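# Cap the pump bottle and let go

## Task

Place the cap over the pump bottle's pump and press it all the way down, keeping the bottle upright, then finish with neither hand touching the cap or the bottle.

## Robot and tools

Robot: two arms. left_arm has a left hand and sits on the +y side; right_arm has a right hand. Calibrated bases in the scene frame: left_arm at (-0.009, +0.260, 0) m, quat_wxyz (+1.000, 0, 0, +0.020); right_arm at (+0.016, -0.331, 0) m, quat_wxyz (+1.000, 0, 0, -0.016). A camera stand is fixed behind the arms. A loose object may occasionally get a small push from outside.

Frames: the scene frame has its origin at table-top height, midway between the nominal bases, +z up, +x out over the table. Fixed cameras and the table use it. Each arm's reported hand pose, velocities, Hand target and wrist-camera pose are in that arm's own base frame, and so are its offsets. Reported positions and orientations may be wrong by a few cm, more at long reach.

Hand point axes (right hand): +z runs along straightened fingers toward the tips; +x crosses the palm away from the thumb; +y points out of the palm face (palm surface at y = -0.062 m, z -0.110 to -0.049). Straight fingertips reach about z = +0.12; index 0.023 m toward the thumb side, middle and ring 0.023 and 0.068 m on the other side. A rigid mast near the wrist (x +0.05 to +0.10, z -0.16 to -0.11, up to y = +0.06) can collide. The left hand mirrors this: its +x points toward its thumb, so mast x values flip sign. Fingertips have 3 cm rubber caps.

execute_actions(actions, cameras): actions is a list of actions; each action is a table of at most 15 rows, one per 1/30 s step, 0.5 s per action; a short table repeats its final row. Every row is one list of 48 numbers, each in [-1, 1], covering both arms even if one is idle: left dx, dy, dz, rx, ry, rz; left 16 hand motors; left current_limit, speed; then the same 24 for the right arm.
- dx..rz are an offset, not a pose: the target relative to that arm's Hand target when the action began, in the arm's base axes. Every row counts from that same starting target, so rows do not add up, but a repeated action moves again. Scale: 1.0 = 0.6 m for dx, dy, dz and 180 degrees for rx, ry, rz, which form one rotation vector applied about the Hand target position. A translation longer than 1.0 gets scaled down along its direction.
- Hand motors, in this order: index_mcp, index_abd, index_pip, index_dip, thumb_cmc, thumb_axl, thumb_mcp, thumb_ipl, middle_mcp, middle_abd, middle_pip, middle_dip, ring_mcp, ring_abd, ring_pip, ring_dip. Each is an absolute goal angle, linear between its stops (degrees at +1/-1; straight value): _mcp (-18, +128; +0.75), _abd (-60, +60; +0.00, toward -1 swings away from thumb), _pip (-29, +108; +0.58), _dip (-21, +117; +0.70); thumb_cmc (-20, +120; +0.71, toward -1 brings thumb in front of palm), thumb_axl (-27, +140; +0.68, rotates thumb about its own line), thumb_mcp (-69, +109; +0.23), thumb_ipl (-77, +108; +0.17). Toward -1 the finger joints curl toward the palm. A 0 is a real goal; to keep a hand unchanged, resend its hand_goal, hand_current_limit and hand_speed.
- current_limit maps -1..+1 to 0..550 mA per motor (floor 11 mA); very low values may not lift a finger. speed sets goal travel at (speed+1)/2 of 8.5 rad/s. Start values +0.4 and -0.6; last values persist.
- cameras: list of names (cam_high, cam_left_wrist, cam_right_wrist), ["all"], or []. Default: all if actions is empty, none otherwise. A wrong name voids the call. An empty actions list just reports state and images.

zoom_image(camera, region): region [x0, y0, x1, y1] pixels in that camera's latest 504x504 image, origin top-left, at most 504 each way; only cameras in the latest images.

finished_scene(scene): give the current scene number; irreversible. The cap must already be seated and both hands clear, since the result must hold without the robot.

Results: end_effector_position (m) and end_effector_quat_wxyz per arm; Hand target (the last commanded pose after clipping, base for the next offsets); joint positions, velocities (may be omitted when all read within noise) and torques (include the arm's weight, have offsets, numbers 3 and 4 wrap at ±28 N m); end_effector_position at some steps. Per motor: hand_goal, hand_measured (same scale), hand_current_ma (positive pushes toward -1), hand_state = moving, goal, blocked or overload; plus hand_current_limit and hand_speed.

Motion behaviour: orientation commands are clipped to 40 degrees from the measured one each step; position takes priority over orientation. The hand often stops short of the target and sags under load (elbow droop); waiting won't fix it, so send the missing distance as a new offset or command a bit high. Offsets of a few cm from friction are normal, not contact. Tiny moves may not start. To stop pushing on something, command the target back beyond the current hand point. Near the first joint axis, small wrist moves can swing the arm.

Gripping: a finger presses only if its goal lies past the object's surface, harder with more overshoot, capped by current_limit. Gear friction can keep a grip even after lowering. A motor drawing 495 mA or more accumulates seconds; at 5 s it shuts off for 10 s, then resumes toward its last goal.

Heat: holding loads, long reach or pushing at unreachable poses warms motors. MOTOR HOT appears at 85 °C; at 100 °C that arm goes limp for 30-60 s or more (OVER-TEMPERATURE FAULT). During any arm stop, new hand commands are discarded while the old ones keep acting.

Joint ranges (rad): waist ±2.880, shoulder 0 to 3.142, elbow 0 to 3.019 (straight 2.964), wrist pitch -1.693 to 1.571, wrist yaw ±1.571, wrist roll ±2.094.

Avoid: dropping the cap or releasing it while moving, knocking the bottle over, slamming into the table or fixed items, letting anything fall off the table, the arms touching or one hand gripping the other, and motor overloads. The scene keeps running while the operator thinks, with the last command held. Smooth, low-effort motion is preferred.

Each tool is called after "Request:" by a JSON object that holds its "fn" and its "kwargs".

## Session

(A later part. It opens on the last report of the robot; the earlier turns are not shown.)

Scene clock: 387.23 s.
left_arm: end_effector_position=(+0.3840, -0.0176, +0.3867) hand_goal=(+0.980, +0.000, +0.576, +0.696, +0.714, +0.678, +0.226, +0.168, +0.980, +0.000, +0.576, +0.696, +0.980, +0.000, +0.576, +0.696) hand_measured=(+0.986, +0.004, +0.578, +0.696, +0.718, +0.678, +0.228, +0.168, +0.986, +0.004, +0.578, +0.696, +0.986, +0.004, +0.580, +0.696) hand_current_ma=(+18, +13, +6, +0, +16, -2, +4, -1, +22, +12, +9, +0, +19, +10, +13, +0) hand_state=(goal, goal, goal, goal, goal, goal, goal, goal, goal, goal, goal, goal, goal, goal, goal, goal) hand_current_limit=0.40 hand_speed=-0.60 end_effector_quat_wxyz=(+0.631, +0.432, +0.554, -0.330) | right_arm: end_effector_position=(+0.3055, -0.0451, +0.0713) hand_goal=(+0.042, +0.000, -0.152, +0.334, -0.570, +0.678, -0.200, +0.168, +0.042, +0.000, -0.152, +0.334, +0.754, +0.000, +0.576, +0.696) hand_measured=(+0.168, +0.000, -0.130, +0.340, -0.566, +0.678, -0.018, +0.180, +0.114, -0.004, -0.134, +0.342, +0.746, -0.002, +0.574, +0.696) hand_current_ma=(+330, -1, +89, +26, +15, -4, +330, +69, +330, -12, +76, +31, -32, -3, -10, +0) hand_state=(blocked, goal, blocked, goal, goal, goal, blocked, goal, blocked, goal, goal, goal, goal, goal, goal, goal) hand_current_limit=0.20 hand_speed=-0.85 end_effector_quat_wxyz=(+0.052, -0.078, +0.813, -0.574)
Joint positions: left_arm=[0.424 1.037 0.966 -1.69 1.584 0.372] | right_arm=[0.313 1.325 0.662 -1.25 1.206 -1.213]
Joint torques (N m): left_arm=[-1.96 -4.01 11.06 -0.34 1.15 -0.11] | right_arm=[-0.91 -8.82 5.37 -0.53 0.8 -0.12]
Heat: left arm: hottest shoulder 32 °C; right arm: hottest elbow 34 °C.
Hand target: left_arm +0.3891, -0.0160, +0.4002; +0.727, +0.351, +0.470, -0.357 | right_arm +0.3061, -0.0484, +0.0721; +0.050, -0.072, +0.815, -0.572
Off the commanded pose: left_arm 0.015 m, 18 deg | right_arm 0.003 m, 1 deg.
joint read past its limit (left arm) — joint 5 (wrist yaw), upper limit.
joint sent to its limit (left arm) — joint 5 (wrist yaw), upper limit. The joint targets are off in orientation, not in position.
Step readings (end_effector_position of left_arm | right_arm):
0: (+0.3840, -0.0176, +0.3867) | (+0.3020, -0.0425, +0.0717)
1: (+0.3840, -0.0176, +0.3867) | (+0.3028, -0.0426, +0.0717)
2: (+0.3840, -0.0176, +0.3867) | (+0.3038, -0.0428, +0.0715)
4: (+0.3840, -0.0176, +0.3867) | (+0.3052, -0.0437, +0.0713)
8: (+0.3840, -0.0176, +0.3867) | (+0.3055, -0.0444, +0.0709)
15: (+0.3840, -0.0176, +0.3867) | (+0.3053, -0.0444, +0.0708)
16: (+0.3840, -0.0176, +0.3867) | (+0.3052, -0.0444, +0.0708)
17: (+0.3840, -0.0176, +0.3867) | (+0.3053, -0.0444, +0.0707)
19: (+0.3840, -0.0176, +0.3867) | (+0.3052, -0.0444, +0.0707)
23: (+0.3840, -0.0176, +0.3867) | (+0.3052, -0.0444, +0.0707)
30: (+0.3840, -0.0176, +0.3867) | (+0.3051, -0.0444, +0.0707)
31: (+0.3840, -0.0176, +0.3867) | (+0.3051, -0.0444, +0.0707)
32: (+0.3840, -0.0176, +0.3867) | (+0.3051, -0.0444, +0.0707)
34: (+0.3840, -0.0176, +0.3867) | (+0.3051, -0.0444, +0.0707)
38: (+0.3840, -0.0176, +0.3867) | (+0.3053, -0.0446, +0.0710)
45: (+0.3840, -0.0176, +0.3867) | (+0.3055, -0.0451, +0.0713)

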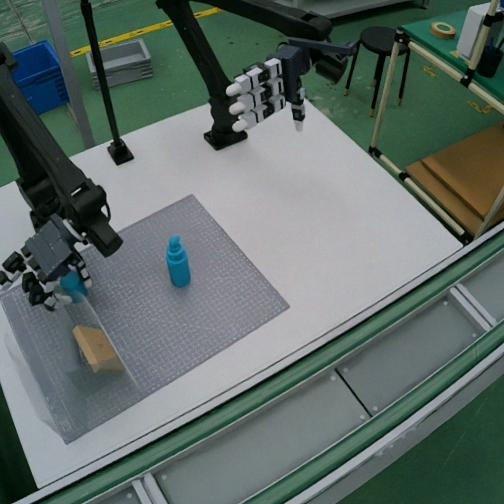

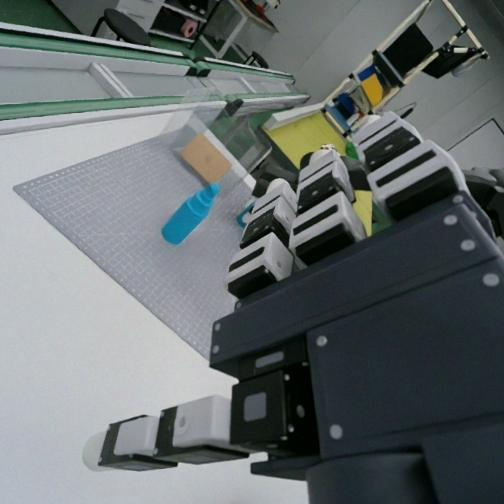

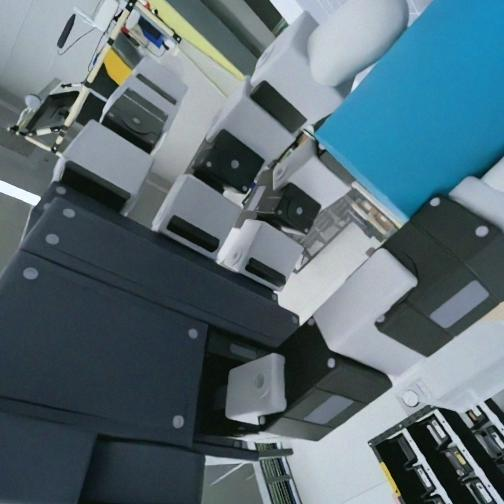

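Request:
{"fn": "execute_actions", "kwargs": {"actions": [[[0,0,0,0,0,0,0.98,0,0.576,0.696,0.714,0.678,0.226,0.168,0.98,0,0.576,0.696,0.98,0,0.576,0.696,0.4,-0.6,0,0,0.08,0,0,0,0.041,0,-0.153,0.333,-0.571,0.678,-0.2,0.168,0.041,0,-0.153,0.333,0.754,0,0.576,0.696,0.25,-0.85]],[[0,0,0,0,0,0,0.98,0,0.576,0.696,0.714,0.678,0.226,0.168,0.98,0,0.576,0.696,0.98,0,0.576,0.696,0.4,-0.6,0,0,0.13,0,0,0,0.041,0,-0.153,0.333,-0.571,0.678,-0.2,0.168,0.041,0,-0.153,0.333,0.754,0,0.576,0.696,0.25,-0.85]],[[0,0,0,0,0,0,0.98,0,0.576,0.696,0.714,0.678,0.226,0.168,0.98,0,0.576,0.696,0.98,0,0.576,0.696,0.4,-0.6,0,0,0.13,0,0,0,0.041,0,-0.153,0.333,-0.571,0.678,-0.2,0.168,0.041,0,-0.153,0.333,0.754,0,0.576,0.696,0.25,-0.85]],[[0,0,0,0,0,0,0.98,0,0.576,0.696,0.714,0.678,0.226,0.168,0.98,0,0.576,0.696,0.98,0,0.576,0.696,0.4,-0.6,0.025,0.0663,0,0,0,0.0306,0.041,0,-0.153,0.333,-0.571,0.678,-0.2,0.168,0.041,0,-0.153,0.333,0.754,0,0.576,0.696,0.25,-0.85]],[[0,0,0,0,0,0,0.98,0,0.576,0.696,0.714,0.678,0.226,0.168,0.98,0,0.576,0.696,0.98,0,0.576,0.696,0.4,-0.6,0.025,0.0663,0,0,0,0.0306,0.041,0,-0.153,0.333,-0.571,0.678,-0.2,0.168,0.041,0,-0.153,0.333,0.754,0,0.576,0.696,0.25,-0.85]],[[0,0,0,0,0,0,0.98,0,0.576,0.696,0.714,0.678,0.226,0.168,0.98,0,0.576,0.696,0.98,0,0.576,0.696,0.4,-0.6,0.025,0.0663,0,0,0,0.0306,0.041,0,-0.153,0.333,-0.571,0.678,-0.2,0.168,0.041,0,-0.153,0.333,0.754,0,0.576,0.696,0.25,-0.85]],[[0,0,0,0,0,0,0.98,0,0.576,0.696,0.714,0.678,0.226,0.168,0.98,0,0.576,0.696,0.98,0,0.576,0.696,0.4,-0.6,0.025,0.0663,0,0,0,0.0306,0.041,0,-0.153,0.333,-0.571,0.678,-0.2,0.168,0.041,0,-0.153,0.333,0.754,0,0.576,0.696,0.25,-0.85]]], "cameras": ["cam_high","cam_left_wrist","cam_right_wrist"]}}

Request:
{"fn": "zoom_image", "kwargs": {"camera": "cam_high", "region": [80, 160, 210, 290]}}

Request:
{"fn": "zoom_image", "kwargs": {"camera": "cam_left_wrist", "region": [150, 90, 290, 230]}}

Scene clock: 423.07 s.
left_arm: end_effector_position=(+0.3840, -0.0176, +0.3867) hand_goal=(+0.980, +0.000, +0.576, +0.696, +0.714, +0.678, +0.226, +0.168, +0.980, +0.000, +0.576, +0.696, +0.980, +0.000, +0.576, +0.696) hand_measured=(+0.986, +0.004, +0.578, +0.696, +0.718, +0.678, +0.228, +0.168, +0.986, +0.004, +0.578, +0.696, +0.986, +0.004, +0.580, +0.696) hand_current_ma=(+18, +13, +6, +0, +16, -2, +4, -1, +22, +12, +9, +0, +19, +10, +13, +0) hand_state=(goal, goal, goal, goal, goal, goal, goal, goal, goal, goal, goal, goal, goal, goal, goal, goal) hand_current_limit=0.40 hand_speed=-0.60 end_effector_quat_wxyz=(+0.631, +0.432, +0.554, -0.330) | right_arm: end_effector_position=(+0.3572, +0.1033, +0.2599) hand_goal=(+0.042, +0.000, -0.152, +0.334, -0.570, +0.678, -0.200, +0.168, +0.042, +0.000, -0.152, +0.334, +0.754, +0.000, +0.576, +0.696) hand_measured=(+0.156, +0.002, -0.120, +0.348, -0.560, +0.678, -0.018, +0.184, +0.100, -0.010, -0.130, +0.346, +0.742, -0.002, +0.572, +0.696) hand_current_ma=(+344, +9, +136, +57, +41, -2, +344, +91, +271, -36, +88, +45, -52, -3, -11, +0) hand_state=(blocked, goal, blocked, goal, goal, goal, blocked, goal, blocked, goal, blocked, goal, goal, goal, goal, goal) hand_current_limit=0.25 hand_speed=-0.85 end_effector_quat_wxyz=(+0.147, -0.246, +0.783, -0.552)
Joint positions: left_arm=[0.424 1.037 0.966 -1.69 1.584 0.372] | right_arm=[0.652 1.275 1.171 -1.698 1.205 -1.367]
Joint torques (N m): left_arm=[-2.2 -4.01 11.15 -0.4 1.12 -0.05] | right_arm=[0.15 -10.81 10.1 -0.76 1.04 0.01]
Heat: left arm: hottest elbow 32 °C; right arm: hottest elbow 34 °C.
Hand target: left_arm +0.3891, -0.0160, +0.4002; +0.727, +0.351, +0.470, -0.357 | right_arm +0.3660, +0.1106, +0.2761; +0.158, -0.227, +0.787, -0.552
Off the commanded pose: left_arm 0.015 m, 18 deg | right_arm 0.020 m, 3 deg.
joint read past its limit (left arm) — joint 5 (wrist yaw), upper limit.
joint sent to its limit (left arm) — joint 5 (wrist yaw), upper limit. The joint targets are off in orientation, not in position.
joint sent to its limit (right arm) — joint 4 (wrist pitch), lower limit. The joint targets still meet the commanded pose.
Step readings (end_effector_position of left_arm | right_arm):
0: (+0.3840, -0.0176, +0.3867) | (+0.3055, -0.0451, +0.0713)
1: (+0.3840, -0.0176, +0.3867) | (+0.3034, -0.0458, +0.0741)
2: (+0.3840, -0.0176, +0.3867) | (+0.2989, -0.0470, +0.0778)
4: (+0.3840, -0.0176, +0.3867) | (+0.2935, -0.0492, +0.0902)
8: (+0.3840, -0.0176, +0.3867) | (+0.2943, -0.0491, +0.1082)
15: (+0.3840, -0.0176, +0.3867) | (+0.2950, -0.0489, +0.1105)
16: (+0.3840, -0.0176, +0.3867) | (+0.2937, -0.0491, +0.1159)
17: (+0.3840, -0.0176, +0.3867) | (+0.2890, -0.0506, +0.1229)
19: (+0.3840, -0.0176, +0.3867) | (+0.2904, -0.0514, +0.1486)
23: (+0.3840, -0.0176, +0.3867) | (+0.3007, -0.0489, +0.1895)
30: (+0.3840, -0.0176, +0.3867) | (+0.2997, -0.0490, +0.1923)
31: (+0.3840, -0.0176, +0.3867) | (+0.2985, -0.0492, +0.1967)
32: (+0.3840, -0.0176, +0.3867) | (+0.2960, -0.0496, +0.2020)
34: (+0.3840, -0.0176, +0.3867) | (+0.2991, -0.0490, +0.2252)
38: (+0.3840, -0.0176, +0.3867) | (+0.3051, -0.0469, +0.2652)
45: (+0.3840, -0.0176, +0.3867) | (+0.3024, -0.0469, +0.2686)
46: (+0.3840, -0.0176, +0.3867) | (+0.3029, -0.0439, +0.2676)
47: (+0.3840, -0.0176, +0.3867) | (+0.3035, -0.0398, +0.2668)
49: (+0.3840, -0.0176, +0.3867) | (+0.3067, -0.0256, +0.2637)
53: (+0.3840, -0.0176, +0.3867) | (+0.3100, -0.0145, +0.2576)
60: (+0.3840, -0.0176, +0.3867) | (+0.3104, -0.0143, +0.2570)
61: (+0.3840, -0.0176, +0.3867) | (+0.3118, -0.0108, +0.2578)
62: (+0.3840, -0.0176, +0.3867) | (+0.3134, -0.0062, +0.2585)
64: (+0.3840, -0.0176, +0.3867) | (+0.3191, +0.0105, +0.2605)
68: (+0.3840, -0.0176, +0.3867) | (+0.3255, +0.0251, +0.2603)
75: (+0.3840, -0.0176, +0.3867) | (+0.3258, +0.0253, +0.2596)
76: (+0.3840, -0.0176, +0.3867) | (+0.3271, +0.0286, +0.2601)
77: (+0.3840, -0.0176, +0.3867) | (+0.3292, +0.0328, +0.2615)
79: (+0.3840, -0.0176, +0.3867) | (+0.3350, +0.0489, +0.2633)
83: (+0.3840, -0.0176, +0.3867) | (+0.3410, +0.0640, +0.2604)
90: (+0.3840, -0.0176, +0.3867) | (+0.3417, +0.0643, +0.2592)
91: (+0.3840, -0.0176, +0.3867) | (+0.3429, +0.0676, +0.2599)
92: (+0.3840, -0.0176, +0.3867) | (+0.3452, +0.0714, +0.2616)
94: (+0.3840, -0.0176, +0.3867) | (+0.3512, +0.0870, +0.2644)
98: (+0.3840, -0.0176, +0.3867) | (+0.3566, +0.1030, +0.2614)
105: (+0.3840, -0.0176, +0.3867) | (+0.3572, +0.1033, +0.2599)

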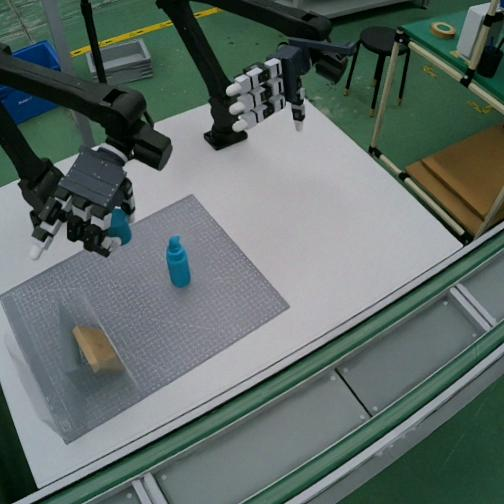

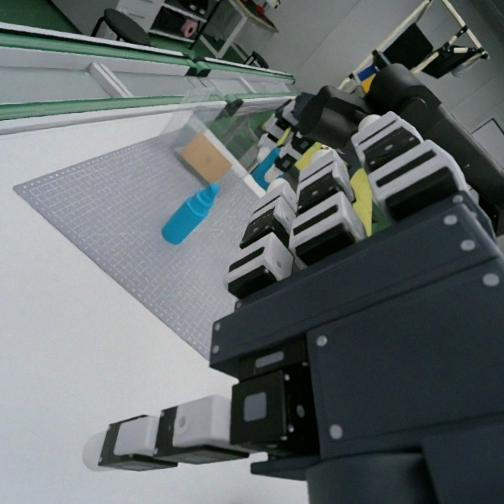

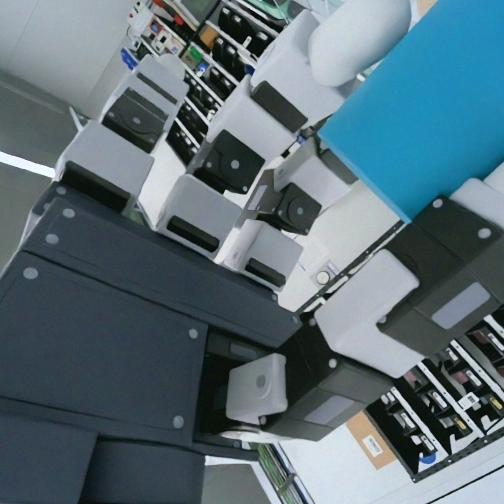

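Scaled by 3.877 from the camera's 504x504 image, which has a finer 720x720 frame.

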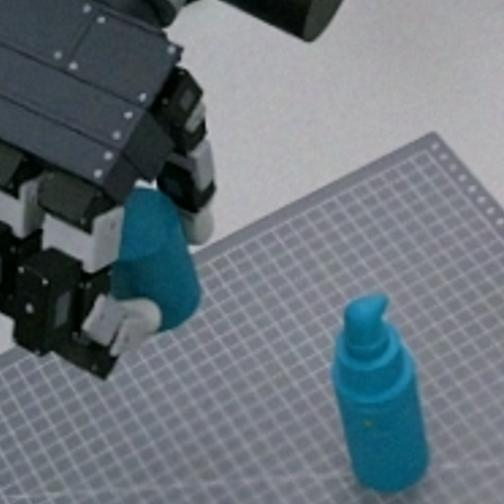

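Scaled by 3.600 from the camera's 504x504 image, which has a finer 720x720 frame.

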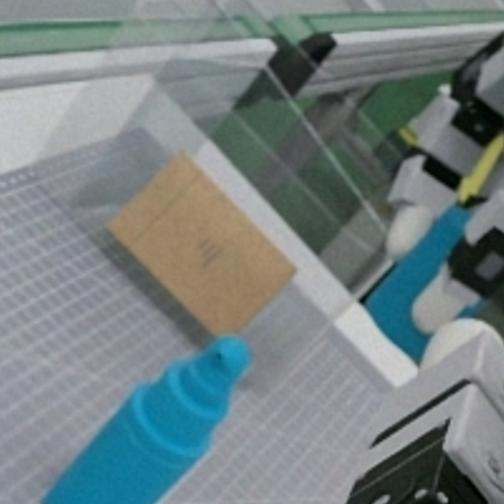

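Request:
{"fn": "execute_actions", "kwargs": {"actions": [[[0,0,0,0,0,0,0.98,0,0.576,0.696,0.714,0.678,0.226,0.168,0.98,0,0.576,0.696,0.98,0,0.576,0.696,0.4,-0.6,0.025,0.0663,0.02,0,0,0.0306,0.041,0,-0.153,0.333,-0.571,0.678,-0.2,0.168,0.041,0,-0.153,0.333,0.754,0,0.576,0.696,0.25,-0.85]],[[0,0,0,0,0,0,0.98,0,0.576,0.696,0.714,0.678,0.226,0.168,0.98,0,0.576,0.696,0.98,0,0.576,0.696,0.4,-0.6,0.02,0.0663,0,0,0,0.0306,0.041,0,-0.153,0.333,-0.571,0.678,-0.2,0.168,0.041,0,-0.153,0.333,0.754,0,0.576,0.696,0.25,-0.85]]], "cameras": ["cam_high","cam_left_wrist"]}}

Request:
{"fn": "zoom_image", "kwargs": {"camera": "cam_high", "region": [120, 170, 220, 270]}}

Request:
{"fn": "zoom_image", "kwargs": {"camera": "cam_left_wrist", "region": [150, 90, 290, 230]}}

Scene clock: 436.20 s.
left_arm: end_effector_position=(+0.3840, -0.0176, +0.3867) hand_goal=(+0.980, +0.000, +0.576, +0.696, +0.714, +0.678, +0.226, +0.168, +0.980, +0.000, +0.576, +0.696, +0.980, +0.000, +0.576, +0.696) hand_measured=(+0.986, +0.004, +0.578, +0.696, +0.718, +0.678, +0.228, +0.168, +0.986, +0.004, +0.578, +0.696, +0.986, +0.004, +0.580, +0.696) hand_current_ma=(+18, +13, +6, +0, +16, -2, +4, -1, +22, +12, +9, +0, +19, +10, +13, +0) hand_state=(goal, goal, goal, goal, goal, goal, goal, goal, goal, goal, goal, goal, goal, goal, goal, goal) hand_current_limit=0.40 hand_speed=-0.60 end_effector_quat_wxyz=(+0.631, +0.432, +0.554, -0.330) | right_arm: end_effector_position=(+0.3854, +0.1814, +0.2729) hand_goal=(+0.042, +0.000, -0.152, +0.334, -0.570, +0.678, -0.200, +0.168, +0.042, +0.000, -0.152, +0.334, +0.754, +0.000, +0.576, +0.696) hand_measured=(+0.156, +0.002, -0.120, +0.348, -0.560, +0.678, -0.018, +0.184, +0.100, -0.012, -0.130, +0.346, +0.742, -0.002, +0.572, +0.696) hand_current_ma=(+344, +7, +136, +57, +39, -2, +344, +91, +271, -38, +88, +45, -52, -4, -11, +0) hand_state=(blocked, goal, blocked, goal, goal, goal, blocked, goal, blocked, goal, blocked, goal, goal, goal, goal, goal) hand_current_limit=0.25 hand_speed=-0.85 end_effector_quat_wxyz=(+0.195, -0.309, +0.757, -0.541)
Joint positions: left_arm=[0.424 1.037 0.966 -1.69 1.584 0.372] | right_arm=[0.763 1.374 1.297 -1.578 1.224 -1.524]
Joint torques (N m): left_arm=[-2.32 -3.66 11.17 -0.38 1.16 -0.1] | right_arm=[0.15 -12.69 9.99 -0.1 0.96 -0.11]
Heat: left arm: hottest elbow 32 °C; right arm: hottest elbow 35 °C.
Hand target: left_arm +0.3891, -0.0160, +0.4002; +0.727, +0.351, +0.470, -0.357 | right_arm +0.3930, +0.1902, +0.2881; +0.211, -0.301, +0.761, -0.534
Off the commanded pose: left_arm 0.015 m, 18 deg | right_arm 0.019 m, 2 deg.
joint read past its limit (left arm) — joint 5 (wrist yaw), upper limit.
joint sent to its limit (left arm) — joint 5 (wrist yaw), upper limit. The joint targets are off in orientation, not in position.
Step readings (end_effector_position of left_arm | right_arm):
0: (+0.3840, -0.0176, +0.3867) | (+0.3572, +0.1033, +0.2599)
1: (+0.3840, -0.0176, +0.3867) | (+0.3583, +0.1067, +0.2618)
2: (+0.3840, -0.0176, +0.3867) | (+0.3607, +0.1102, +0.2643)
4: (+0.3840, -0.0176, +0.3867) | (+0.3673, +0.1254, +0.2715)
8: (+0.3840, -0.0176, +0.3867) | (+0.3734, +0.1424, +0.2768)
15: (+0.3840, -0.0176, +0.3867) | (+0.3732, +0.1423, +0.2758)
16: (+0.3840, -0.0176, +0.3867) | (+0.3743, +0.1459, +0.2759)
17: (+0.3840, -0.0176, +0.3867) | (+0.3769, +0.1497, +0.2769)
19: (+0.3840, -0.0176, +0.3867) | (+0.3824, +0.1648, +0.2778)
23: (+0.3840, -0.0176, +0.3867) | (+0.3861, +0.1811, +0.2746)
30: (+0.3840, -0.0176, +0.3867) | (+0.3859, +0.1817, +0.2731)
Images, in order (width x height): cam_high 504x504, cam_left_wrist 504x504.

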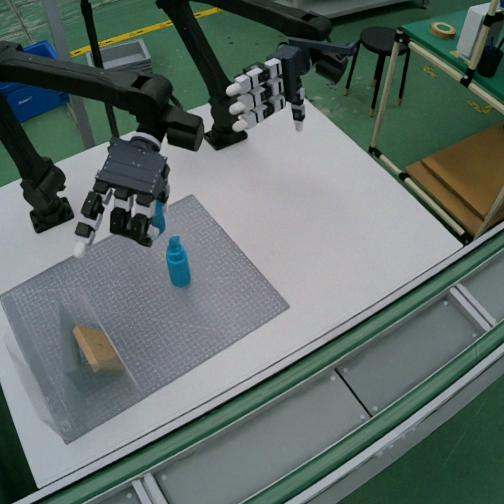

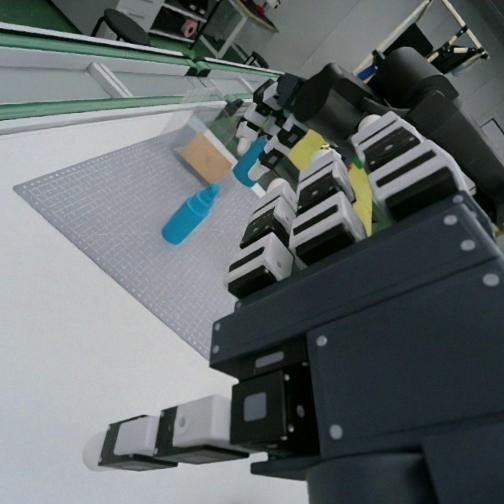

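Scaled by 5.040 from the camera's 504x504 image, which has a finer 720x720 frame.

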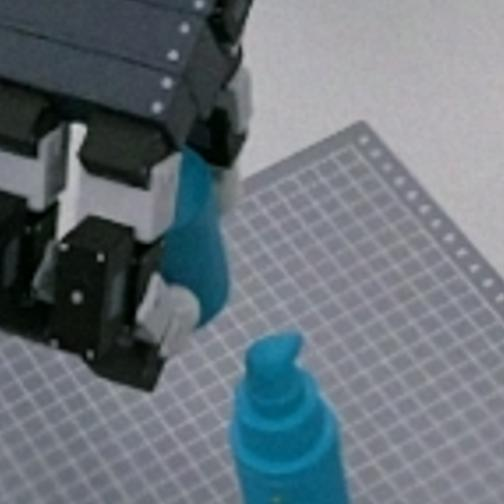

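Scaled by 3.600 from the camera's 504x504 image, which has a finer 720x720 frame.

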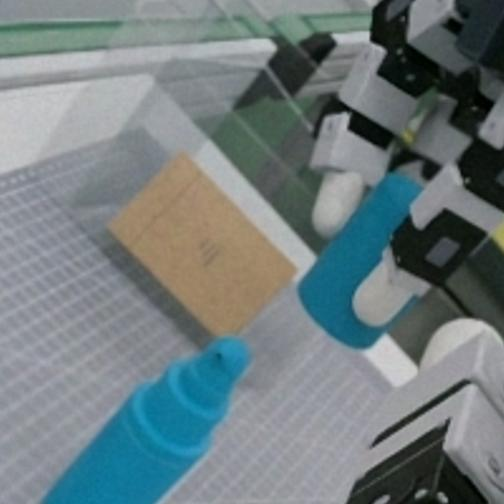

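Request:
{"fn": "execute_actions", "kwargs": {"actions": [[[0,0,0,0,0,0,0.98,0,0.576,0.696,0.714,0.678,0.226,0.168,0.98,0,0.576,0.696,0.98,0,0.576,0.696,0.4,-0.6,0.05,0.043,0.01,0,0,0,0.041,0,-0.153,0.333,-0.571,0.678,-0.2,0.168,0.041,0,-0.153,0.333,0.754,0,0.576,0.696,0.25,-0.85]],[[0,0,0,0,0,0,0.98,0,0.576,0.696,0.714,0.678,0.226,0.168,0.98,0,0.576,0.696,0.98,0,0.576,0.696,0.4,-0.6,0,0,0,0,0,0,0.041,0,-0.153,0.333,-0.571,0.678,-0.2,0.168,0.041,0,-0.153,0.333,0.754,0,0.576,0.696,0.25,-0.85]]], "cameras": ["cam_high","cam_left_wrist"]}}

Request:
{"fn": "zoom_image", "kwargs": {"camera": "cam_high", "region": [130, 190, 220, 280]}}

Request:
{"fn": "zoom_image", "kwargs": {"camera": "cam_left_wrist", "region": [140, 100, 280, 240]}}

Scene clock: 469.83 s.
left_arm: end_effector_position=(+0.3840, -0.0176, +0.3867) hand_goal=(+0.980, +0.000, +0.576, +0.696, +0.714, +0.678, +0.226, +0.168, +0.980, +0.000, +0.576, +0.696, +0.980, +0.000, +0.576, +0.696) hand_measured=(+0.986, +0.004, +0.578, +0.696, +0.718, +0.678, +0.228, +0.168, +0.986, +0.004, +0.578, +0.696, +0.986, +0.004, +0.580, +0.696) hand_current_ma=(+18, +13, +6, +0, +16, -2, +4, -1, +22, +12, +9, +0, +19, +10, +13, +0) hand_state=(goal, goal, goal, goal, goal, goal, goal, goal, goal, goal, goal, goal, goal, goal, goal, goal) hand_current_limit=0.40 hand_speed=-0.60 end_effector_quat_wxyz=(+0.631, +0.432, +0.554, -0.330) | right_arm: end_effector_position=(+0.4160, +0.2111, +0.2790) hand_goal=(+0.042, +0.000, -0.152, +0.334, -0.570, +0.678, -0.200, +0.168, +0.042, +0.000, -0.152, +0.334, +0.754, +0.000, +0.576, +0.696) hand_measured=(+0.156, +0.002, -0.120, +0.348, -0.560, +0.678, -0.018, +0.184, +0.100, -0.012, -0.130, +0.346, +0.742, -0.002, +0.572, +0.696) hand_current_ma=(+344, +7, +138, +59, +39, -2, +344, +93, +271, -39, +88, +45, -52, -4, -11, +0) hand_state=(blocked, goal, blocked, goal, goal, goal, blocked, goal, blocked, goal, blocked, goal, goal, goal, goal, goal) hand_current_limit=0.25 hand_speed=-0.85 end_effector_quat_wxyz=(+0.200, -0.309, +0.758, -0.539)
Joint positions: left_arm=[0.424 1.037 0.966 -1.69 1.584 0.372] | right_arm=[0.763 1.472 1.416 -1.57 1.223 -1.543]
Joint torques (N m): left_arm=[-2.14 -3.66 11.15 -0.31 1.13 -0.1] | right_arm=[-0.09 -14.04 10.4 -0.49 1.01 -0.13]
Heat: left arm: hottest elbow 33 °C; right arm: hottest elbow 39 °C.
Hand target: left_arm +0.3891, -0.0160, +0.4002; +0.727, +0.351, +0.470, -0.357 | right_arm +0.4231, +0.2160, +0.2940; +0.211, -0.301, +0.761, -0.534
Off the commanded pose: left_arm 0.015 m, 18 deg | right_arm 0.017 m, 2 deg.
joint read past its limit (left arm) — joint 5 (wrist yaw), upper limit.
joint sent to its limit (left arm) — joint 5 (wrist yaw), upper limit. The joint targets are off in orientation, not in position.
Step readings (end_effector_position of left_arm | right_arm):
0: (+0.3840, -0.0176, +0.3867) | (+0.3853, +0.1813, +0.2729)
1: (+0.3840, -0.0176, +0.3867) | (+0.3872, +0.1834, +0.2743)
2: (+0.3840, -0.0176, +0.3867) | (+0.3913, +0.1878, +0.2769)
4: (+0.3840, -0.0176, +0.3867) | (+0.4039, +0.1995, +0.2830)
8: (+0.3840, -0.0176, +0.3867) | (+0.4157, +0.2106, +0.2818)
15: (+0.3840, -0.0176, +0.3867) | (+0.4161, +0.2112, +0.2790)
16: (+0.3840, -0.0176, +0.3867) | (+0.4160, +0.2111, +0.2790)
17: (+0.3840, -0.0176, +0.3867) | (+0.4160, +0.2111, +0.2790)
19: (+0.3840, -0.0176, +0.3867) | (+0.4160, +0.2111, +0.2790)
23: (+0.3840, -0.0176, +0.3867) | (+0.4160, +0.2111, +0.2790)
30: (+0.3840, -0.0176, +0.3867) | (+0.4160, +0.2111, +0.2790)
Images, in order (width x height): cam_high 504x504, cam_left_wrist 504x504.

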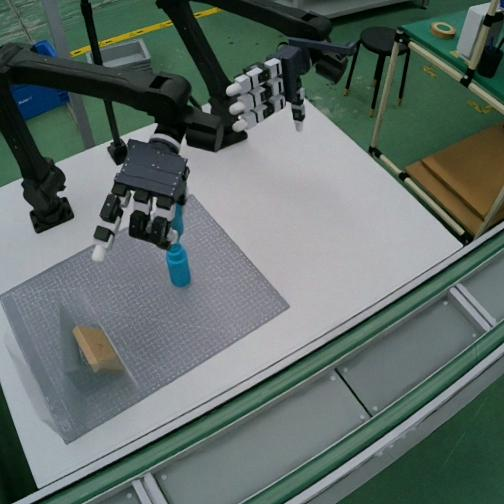

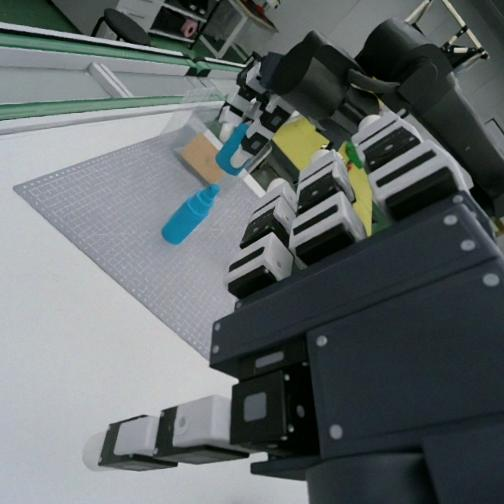

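Scaled by 5.600 from the camera's 504x504 image, which has a finer 720x720 frame.

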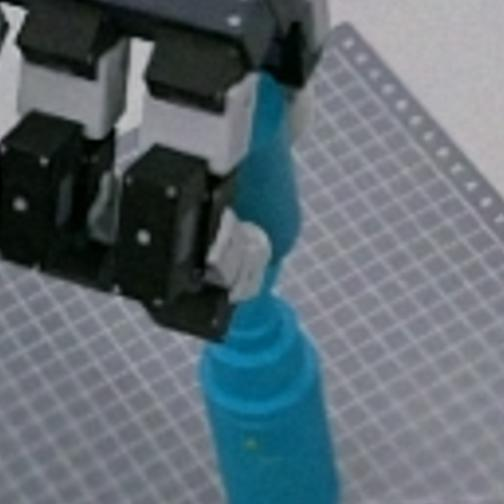

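Scaled by 3.600 from the camera's 504x504 image, which has a finer 720x720 frame.

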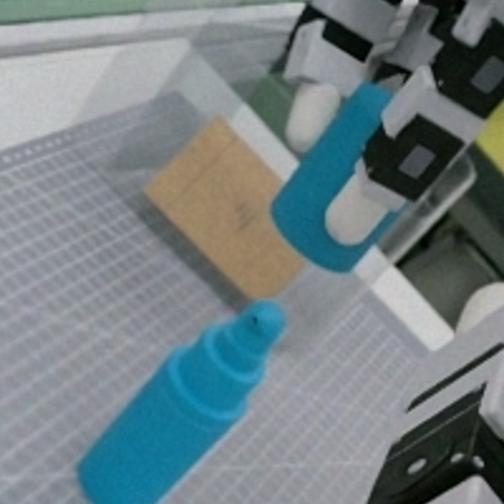

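Request:
{"fn": "execute_actions", "kwargs": {"actions": [[[0,0,0,0,0,0,0.98,0,0.576,0.696,0.714,0.678,0.226,0.168,0.98,0,0.576,0.696,0.98,0,0.576,0.696,0.4,-0.6,-0.016,-0.009,-0.05,0,0,0,0.041,0,-0.153,0.333,-0.571,0.678,-0.2,0.168,0.041,0,-0.153,0.333,0.754,0,0.576,0.696,0.25,-0.85]],[[0,0,0,0,0,0,0.98,0,0.576,0.696,0.714,0.678,0.226,0.168,0.98,0,0.576,0.696,0.98,0,0.576,0.696,0.4,-0.6,0,0,-0.02,0,0,0,0.041,0,-0.153,0.333,-0.571,0.678,-0.2,0.168,0.041,0,-0.153,0.333,0.754,0,0.576,0.696,0.25,-0.85]]], "cameras": ["cam_high","cam_left_wrist"]}}

Request:
{"fn": "zoom_image", "kwargs": {"camera": "cam_high", "region": [145, 205, 205, 265]}}

Request:
{"fn": "zoom_image", "kwargs": {"camera": "cam_left_wrist", "region": [150, 120, 250, 220]}}

Scene clock: 514.07 s.
left_arm: end_effector_position=(+0.3840, -0.0176, +0.3867) hand_goal=(+0.980, +0.000, +0.576, +0.696, +0.714, +0.678, +0.226, +0.168, +0.980, +0.000, +0.576, +0.696, +0.980, +0.000, +0.576, +0.696) hand_measured=(+0.986, +0.004, +0.578, +0.696, +0.718, +0.678, +0.228, +0.168, +0.986, +0.004, +0.578, +0.696, +0.986, +0.004, +0.580, +0.696) hand_current_ma=(+18, +13, +6, +0, +16, -2, +4, -1, +22, +12, +9, +0, +19, +10, +13, +0) hand_state=(goal, goal, goal, goal, goal, goal, goal, goal, goal, goal, goal, goal, goal, goal, goal, goal) hand_current_limit=0.40 hand_speed=-0.60 end_effector_quat_wxyz=(+0.631, +0.432, +0.554, -0.330) | right_arm: end_effector_position=(+0.4126, +0.2079, +0.2484) hand_goal=(+0.042, +0.000, -0.152, +0.334, -0.570, +0.678, -0.200, +0.168, +0.042, +0.000, -0.152, +0.334, +0.754, +0.000, +0.576, +0.696) hand_measured=(+0.156, +0.002, -0.120, +0.348, -0.560, +0.678, -0.018, +0.184, +0.100, -0.012, -0.130, +0.346, +0.742, -0.002, +0.572, +0.696) hand_current_ma=(+344, +8, +138, +59, +40, -2, +344, +93, +270, -39, +88, +45, -50, -4, -11, +0) hand_state=(blocked, goal, blocked, goal, goal, goal, blocked, goal, blocked, goal, blocked, goal, goal, goal, goal, goal) hand_current_limit=0.25 hand_speed=-0.85 end_effector_quat_wxyz=(+0.202, -0.306, +0.760, -0.537)
Joint positions: left_arm=[0.424 1.037 0.966 -1.69 1.584 0.372] | right_arm=[0.763 1.465 1.328 -1.488 1.222 -1.535]
Joint torques (N m): left_arm=[-2.08 -3.55 11.08 -0.44 1.17 -0.11] | right_arm=[0.26 -14.92 7.36 -0.06 1.02 -0.01]
Heat: left arm: hottest elbow 33 °C; right arm: hottest elbow 41 °C.
Hand target: left_arm +0.3891, -0.0160, +0.4002; +0.727, +0.351, +0.470, -0.357 | right_arm +0.4135, +0.2106, +0.2521; +0.211, -0.301, +0.761, -0.534
Off the commanded pose: left_arm 0.015 m, 18 deg | right_arm 0.005 m, 1 deg.
joint read past its limit (left arm) — joint 5 (wrist yaw), upper limit.
joint sent to its limit (left arm) — joint 5 (wrist yaw), upper limit. The joint targets are off in orientation, not in position.
Step readings (end_effector_position of left_arm | right_arm):
0: (+0.3840, -0.0176, +0.3867) | (+0.4160, +0.2111, +0.2790)
1: (+0.3840, -0.0176, +0.3867) | (+0.4161, +0.2109, +0.2763)
2: (+0.3840, -0.0176, +0.3867) | (+0.4162, +0.2108, +0.2739)
4: (+0.3840, -0.0176, +0.3867) | (+0.4140, +0.2088, +0.2653)
8: (+0.3840, -0.0176, +0.3867) | (+0.4112, +0.2068, +0.2566)
15: (+0.3840, -0.0176, +0.3867) | (+0.4119, +0.2075, +0.2566)
16: (+0.3840, -0.0176, +0.3867) | (+0.4123, +0.2077, +0.2558)
17: (+0.3840, -0.0176, +0.3867) | (+0.4130, +0.2083, +0.2543)
19: (+0.3840, -0.0176, +0.3867) | (+0.4131, +0.2084, +0.2513)
23: (+0.3840, -0.0176, +0.3867) | (+0.4123, +0.2077, +0.2484)
30: (+0.3840, -0.0176, +0.3867) | (+0.4126, +0.2079, +0.2484)
Images, in order (width x height): cam_high 504x504, cam_left_wrist 504x504.

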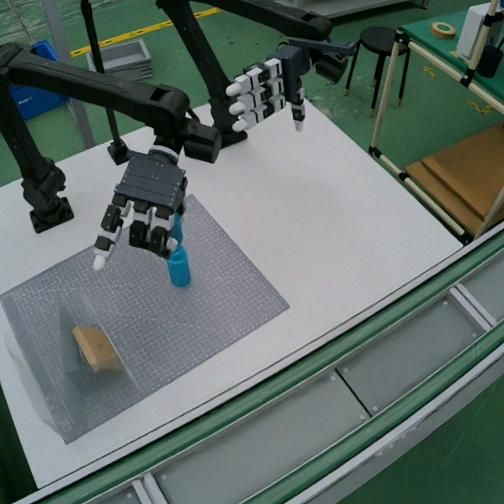

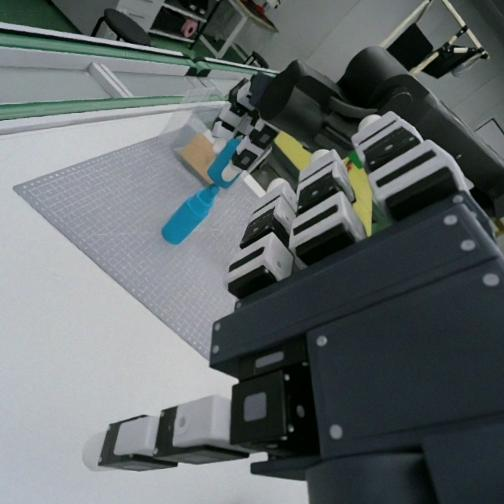

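Scaled by 8.400 from the camera's 504x504 image, which has a finer 720x720 frame.

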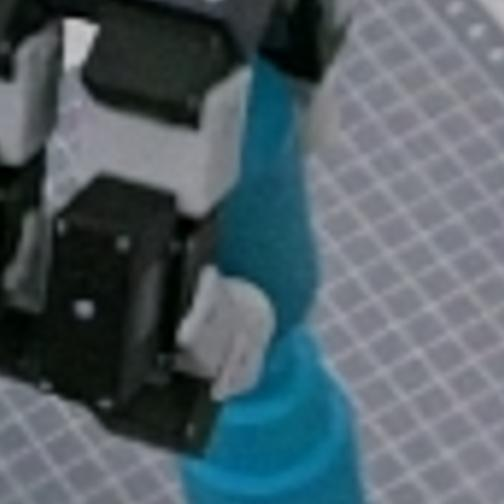

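Scaled by 5.040 from the camera's 504x504 image, which has a finer 720x720 frame.

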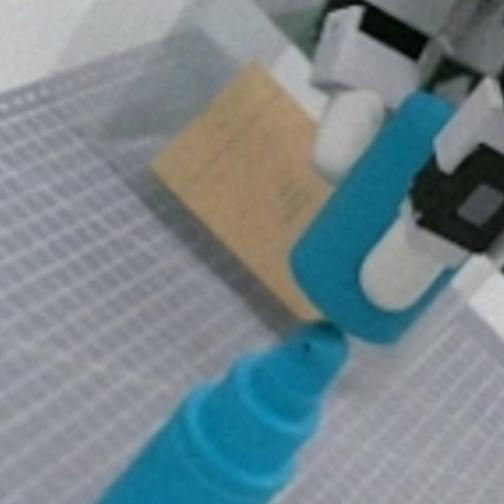

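Request:
{"fn": "execute_actions", "kwargs": {"actions": [[[0,0,0,0,0,0,0.98,0,0.576,0.696,0.714,0.678,0.226,0.168,0.98,0,0.576,0.696,0.98,0,0.576,0.696,0.4,-0.6,-0.002,0.008,-0.015,0,0,0,0.041,0,-0.153,0.333,-0.571,0.678,-0.2,0.168,0.041,0,-0.153,0.333,0.754,0,0.576,0.696,0.25,-0.85]],[[0,0,0,0,0,0,0.98,0,0.576,0.696,0.714,0.678,0.226,0.168,0.98,0,0.576,0.696,0.98,0,0.576,0.696,0.4,-0.6,0,0,-0.03,0,0,0,0.041,0,-0.153,0.333,-0.571,0.678,-0.2,0.168,0.041,0,-0.153,0.333,0.754,0,0.576,0.696,0.25,-0.85]]], "cameras": ["cam_high","cam_left_wrist"]}}

Request:
{"fn": "zoom_image", "kwargs": {"camera": "cam_high", "region": [145, 205, 205, 265]}}

Request:
{"fn": "zoom_image", "kwargs": {"camera": "cam_left_wrist", "region": [160, 130, 250, 220]}}

Scene clock: 538.20 s.
left_arm: end_effector_position=(+0.3840, -0.0176, +0.3867) hand_goal=(+0.980, +0.000, +0.576, +0.696, +0.714, +0.678, +0.226, +0.168, +0.980, +0.000, +0.576, +0.696, +0.980, +0.000, +0.576, +0.696) hand_measured=(+0.986, +0.004, +0.578, +0.696, +0.718, +0.678, +0.228, +0.168, +0.986, +0.004, +0.578, +0.696, +0.986, +0.004, +0.580, +0.696) hand_current_ma=(+18, +13, +6, +0, +16, -2, +4, -1, +22, +12, +9, +0, +19, +10, +13, +0) hand_state=(goal, goal, goal, goal, goal, goal, goal, goal, goal, goal, goal, goal, goal, goal, goal, goal) hand_current_limit=0.40 hand_speed=-0.60 end_effector_quat_wxyz=(+0.631, +0.432, +0.554, -0.330) | right_arm: end_effector_position=(+0.4120, +0.2076, +0.2265) hand_goal=(+0.042, +0.000, -0.152, +0.334, -0.570, +0.678, -0.200, +0.168, +0.042, +0.000, -0.152, +0.334, +0.754, +0.000, +0.576, +0.696) hand_measured=(+0.154, +0.002, -0.120, +0.348, -0.560, +0.678, -0.018, +0.186, +0.098, -0.012, -0.130, +0.346, +0.742, -0.002, +0.572, +0.696) hand_current_ma=(+344, +8, +138, +59, +43, -2, +344, +101, +260, -39, +88, +45, -50, -4, -11, +0) hand_state=(blocked, goal, blocked, goal, goal, goal, blocked, goal, blocked, goal, blocked, goal, goal, goal, goal, goal) hand_current_limit=0.25 hand_speed=-0.85 end_effector_quat_wxyz=(+0.204, -0.299, +0.762, -0.536)
Joint positions: left_arm=[0.424 1.037 0.966 -1.69 1.584 0.372] | right_arm=[0.764 1.475 1.279 -1.445 1.221 -1.507]
Joint torques (N m): left_arm=[-2.2 -3.9 11.1 -0.32 1.16 -0.08] | right_arm=[0.97 -13.33 7.34 -0.08 1.04 0.01]
Heat: left arm: hottest elbow 33 °C; right arm: hottest elbow 38 °C.
Hand target: left_arm +0.3891, -0.0160, +0.4002; +0.727, +0.351, +0.470, -0.357 | right_arm +0.4122, +0.2155, +0.2252; +0.211, -0.301, +0.761, -0.534
Off the commanded pose: left_arm 0.015 m, 18 deg | right_arm 0.008 m, 1 deg.
joint read past its limit (left arm) — joint 5 (wrist yaw), upper limit.
joint sent to its limit (left arm) — joint 5 (wrist yaw), upper limit. The joint targets are off in orientation, not in position.
Step readings (end_effector_position of left_arm | right_arm):
0: (+0.3840, -0.0176, +0.3867) | (+0.4126, +0.2079, +0.2484)
1: (+0.3840, -0.0176, +0.3867) | (+0.4126, +0.2079, +0.2480)
2: (+0.3840, -0.0176, +0.3867) | (+0.4127, +0.2079, +0.2476)
4: (+0.3840, -0.0176, +0.3867) | (+0.4125, +0.2079, +0.2467)
8: (+0.3840, -0.0176, +0.3867) | (+0.4125, +0.2078, +0.2459)
15: (+0.3840, -0.0176, +0.3867) | (+0.4128, +0.2080, +0.2460)
16: (+0.3840, -0.0176, +0.3867) | (+0.4130, +0.2080, +0.2441)
17: (+0.3840, -0.0176, +0.3867) | (+0.4137, +0.2088, +0.2415)
19: (+0.3840, -0.0176, +0.3867) | (+0.4128, +0.2081, +0.2347)
23: (+0.3840, -0.0176, +0.3867) | (+0.4116, +0.2073, +0.2266)
30: (+0.3840, -0.0176, +0.3867) | (+0.4120, +0.2076, +0.2265)
Images, in order (width x height): cam_high 504x504, cam_left_wrist 504x504.

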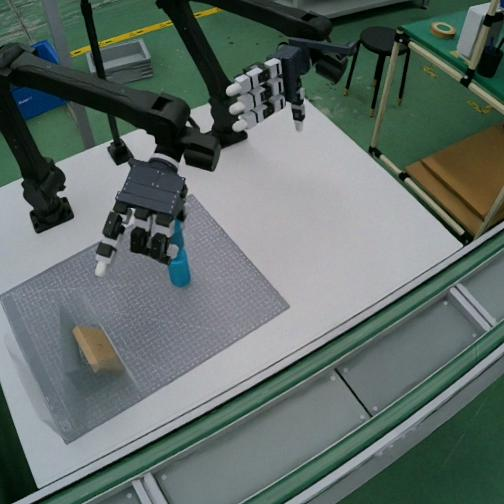

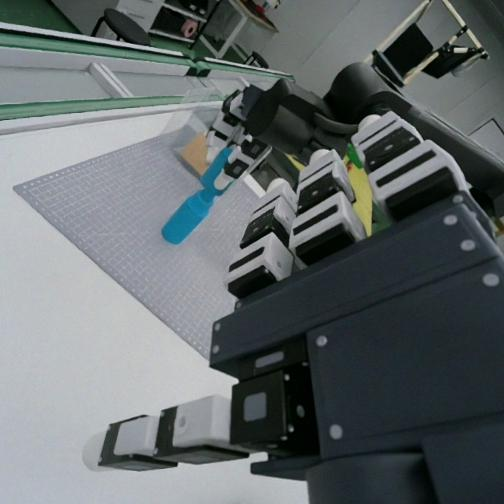

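Scaled by 8.400 from the camera's 504x504 image, which has a finer 720x720 frame.

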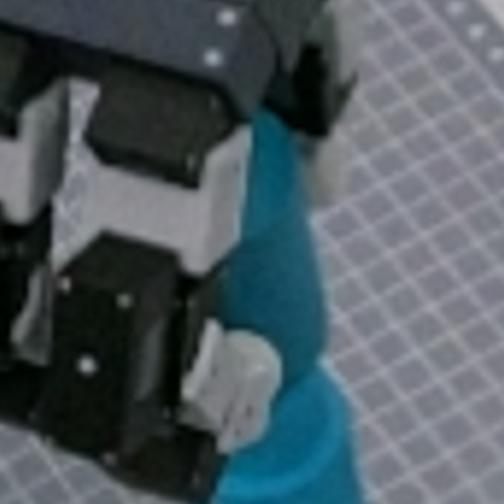

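Scaled by 5.600 from the camera's 504x504 image, which has a finer 720x720 frame.

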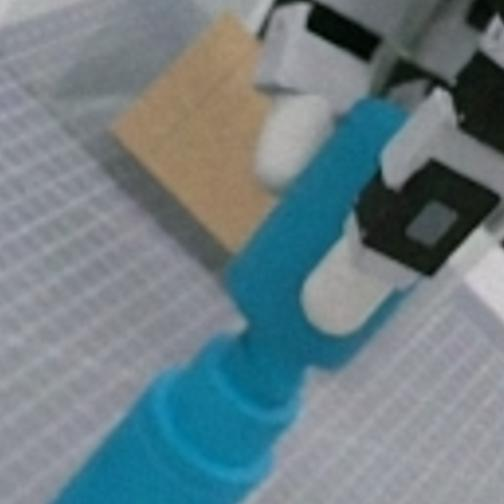

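Request:
{"fn": "zoom_image", "kwargs": {"camera": "cam_left_wrist", "region": [185, 170, 235, 220]}}

Request:
{"fn": "zoom_image", "kwargs": {"camera": "cam_high", "region": [160, 230, 200, 270]}}

Scaled by 10.080 from the camera's 504x504 image, which has a finer 720x720 frame.

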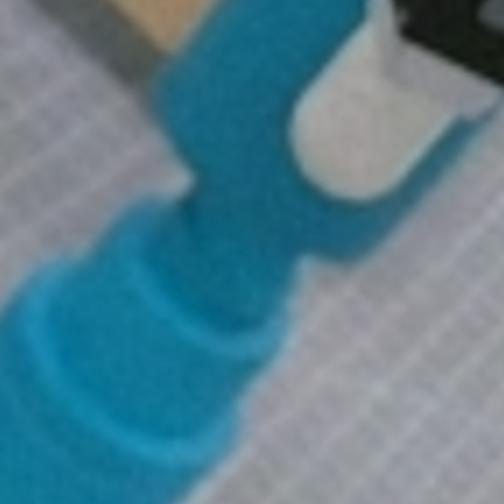

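Scaled by 12.600 from the camera's 504x504 image, which has a finer 720x720 frame.

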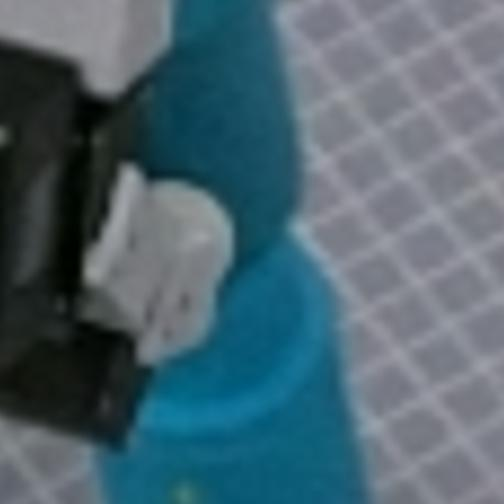

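Request:
{"fn": "execute_actions", "kwargs": {"actions": [[[0,0,0,0,0,0,0.98,0,0.576,0.696,0.714,0.678,0.226,0.168,0.98,0,0.576,0.696,0.98,0,0.576,0.696,0.4,-0.6,-0.004,0.006,0,0,0,0,0.041,0,-0.153,0.333,-0.571,0.678,-0.2,0.168,0.041,0,-0.153,0.333,0.754,0,0.576,0.696,0.25,-0.85]],[[0,0,0,0,0,0,0.98,0,0.576,0.696,0.714,0.678,0.226,0.168,0.98,0,0.576,0.696,0.98,0,0.576,0.696,0.4,-0.6,-0.002,0.004,0,0,0,0,0.041,0,-0.153,0.333,-0.571,0.678,-0.2,0.168,0.041,0,-0.153,0.333,0.754,0,0.576,0.696,0.25,-0.85]]], "cameras": ["cam_high","cam_left_wrist"]}}

Request:
{"fn": "zoom_image", "kwargs": {"camera": "cam_left_wrist", "region": [185, 170, 235, 220]}}

Request:
{"fn": "zoom_image", "kwargs": {"camera": "cam_high", "region": [160, 230, 200, 270]}}

Scene clock: 571.47 s.
left_arm: end_effector_position=(+0.3840, -0.0176, +0.3867) hand_goal=(+0.980, +0.000, +0.576, +0.696, +0.714, +0.678, +0.226, +0.168, +0.980, +0.000, +0.576, +0.696, +0.980, +0.000, +0.576, +0.696) hand_measured=(+0.986, +0.004, +0.578, +0.696, +0.718, +0.678, +0.228, +0.168, +0.986, +0.004, +0.578, +0.696, +0.986, +0.004, +0.580, +0.696) hand_current_ma=(+18, +13, +6, +0, +16, -2, +4, -1, +22, +12, +9, +0, +19, +10, +13, +0) hand_state=(goal, goal, goal, goal, goal, goal, goal, goal, goal, goal, goal, goal, goal, goal, goal, goal) hand_current_limit=0.40 hand_speed=-0.60 end_effector_quat_wxyz=(+0.631, +0.432, +0.554, -0.330) | right_arm: end_effector_position=(+0.4079, +0.2118, +0.2248) hand_goal=(+0.042, +0.000, -0.152, +0.334, -0.570, +0.678, -0.200, +0.168, +0.042, +0.000, -0.152, +0.334, +0.754, +0.000, +0.576, +0.696) hand_measured=(+0.154, +0.002, -0.120, +0.348, -0.560, +0.678, -0.018, +0.186, +0.098, -0.012, -0.130, +0.346, +0.742, -0.002, +0.572, +0.696) hand_current_ma=(+344, +8, +138, +59, +43, -2, +344, +101, +260, -39, +88, +45, -50, -4, -11, +0) hand_state=(blocked, goal, blocked, goal, goal, goal, blocked, goal, blocked, goal, blocked, goal, goal, goal, goal, goal) hand_current_limit=0.25 hand_speed=-0.85 end_effector_quat_wxyz=(+0.207, -0.298, +0.763, -0.536)
Joint positions: left_arm=[0.424 1.037 0.966 -1.69 1.584 0.372] | right_arm=[0.778 1.48 1.279 -1.473 1.221 -1.465]
Joint torques (N m): left_arm=[-2.08 -3.84 11.15 -0.43 1.15 -0.09] | right_arm=[1.08 -12.75 8.2 -0.77 0.97 0.03]
Heat: left arm: hottest elbow 33 °C; right arm: hottest elbow 37 °C.
Hand target: left_arm +0.3891, -0.0160, +0.4002; +0.727, +0.351, +0.470, -0.357 | right_arm +0.4086, +0.2215, +0.2251; +0.211, -0.301, +0.761, -0.534
Off the commanded pose: left_arm 0.015 m, 18 deg | right_arm 0.010 m, 1 deg.
joint read past its limit (left arm) — joint 5 (wrist yaw), upper limit.
joint sent to its limit (left arm) — joint 5 (wrist yaw), upper limit. The joint targets are off in orientation, not in position.
Step readings (end_effector_position of left_arm | right_arm):
0: (+0.3840, -0.0176, +0.3867) | (+0.4120, +0.2076, +0.2265)
1: (+0.3840, -0.0176, +0.3867) | (+0.4117, +0.2078, +0.2265)
2: (+0.3840, -0.0176, +0.3867) | (+0.4115, +0.2080, +0.2266)
4: (+0.3840, -0.0176, +0.3867) | (+0.4105, +0.2093, +0.2267)
8: (+0.3840, -0.0176, +0.3867) | (+0.4096, +0.2111, +0.2268)
15: (+0.3840, -0.0176, +0.3867) | (+0.4097, +0.2112, +0.2268)
16: (+0.3840, -0.0176, +0.3867) | (+0.4094, +0.2111, +0.2267)
17: (+0.3840, -0.0176, +0.3867) | (+0.4089, +0.2108, +0.2265)
19: (+0.3840, -0.0176, +0.3867) | (+0.4081, +0.2109, +0.2261)
23: (+0.3840, -0.0176, +0.3867) | (+0.4077, +0.2116, +0.2250)
30: (+0.3840, -0.0176, +0.3867) | (+0.4079, +0.2117, +0.2248)
Images, in order (width x height): cam_high 504x504, cam_left_wrist 504x504.

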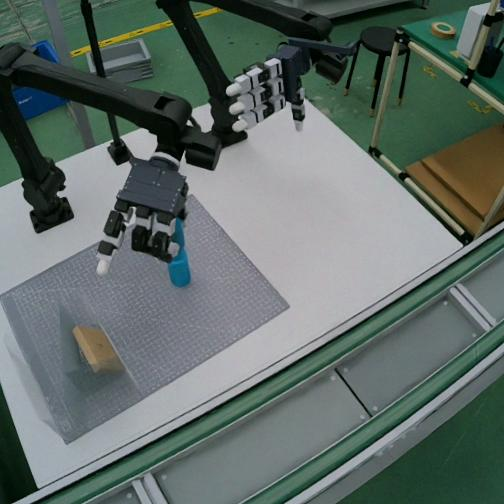

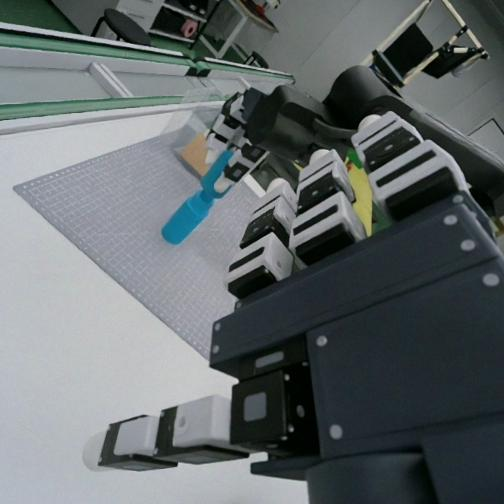

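Scaled by 10.080 from the camera's 504x504 image, which has a finer 720x720 frame.

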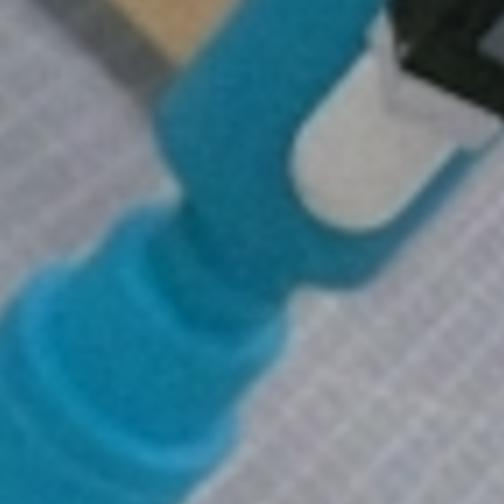

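Scaled by 12.600 from the camera's 504x504 image, which has a finer 720x720 frame.

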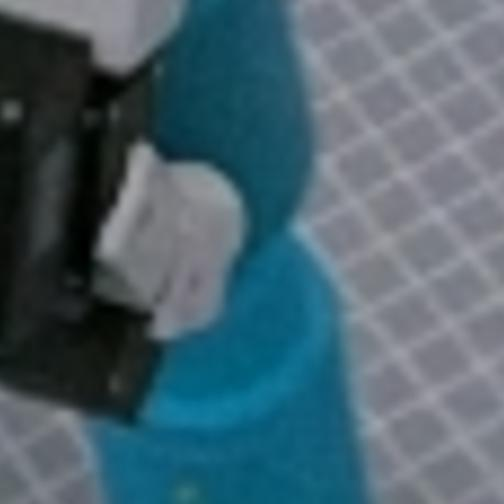

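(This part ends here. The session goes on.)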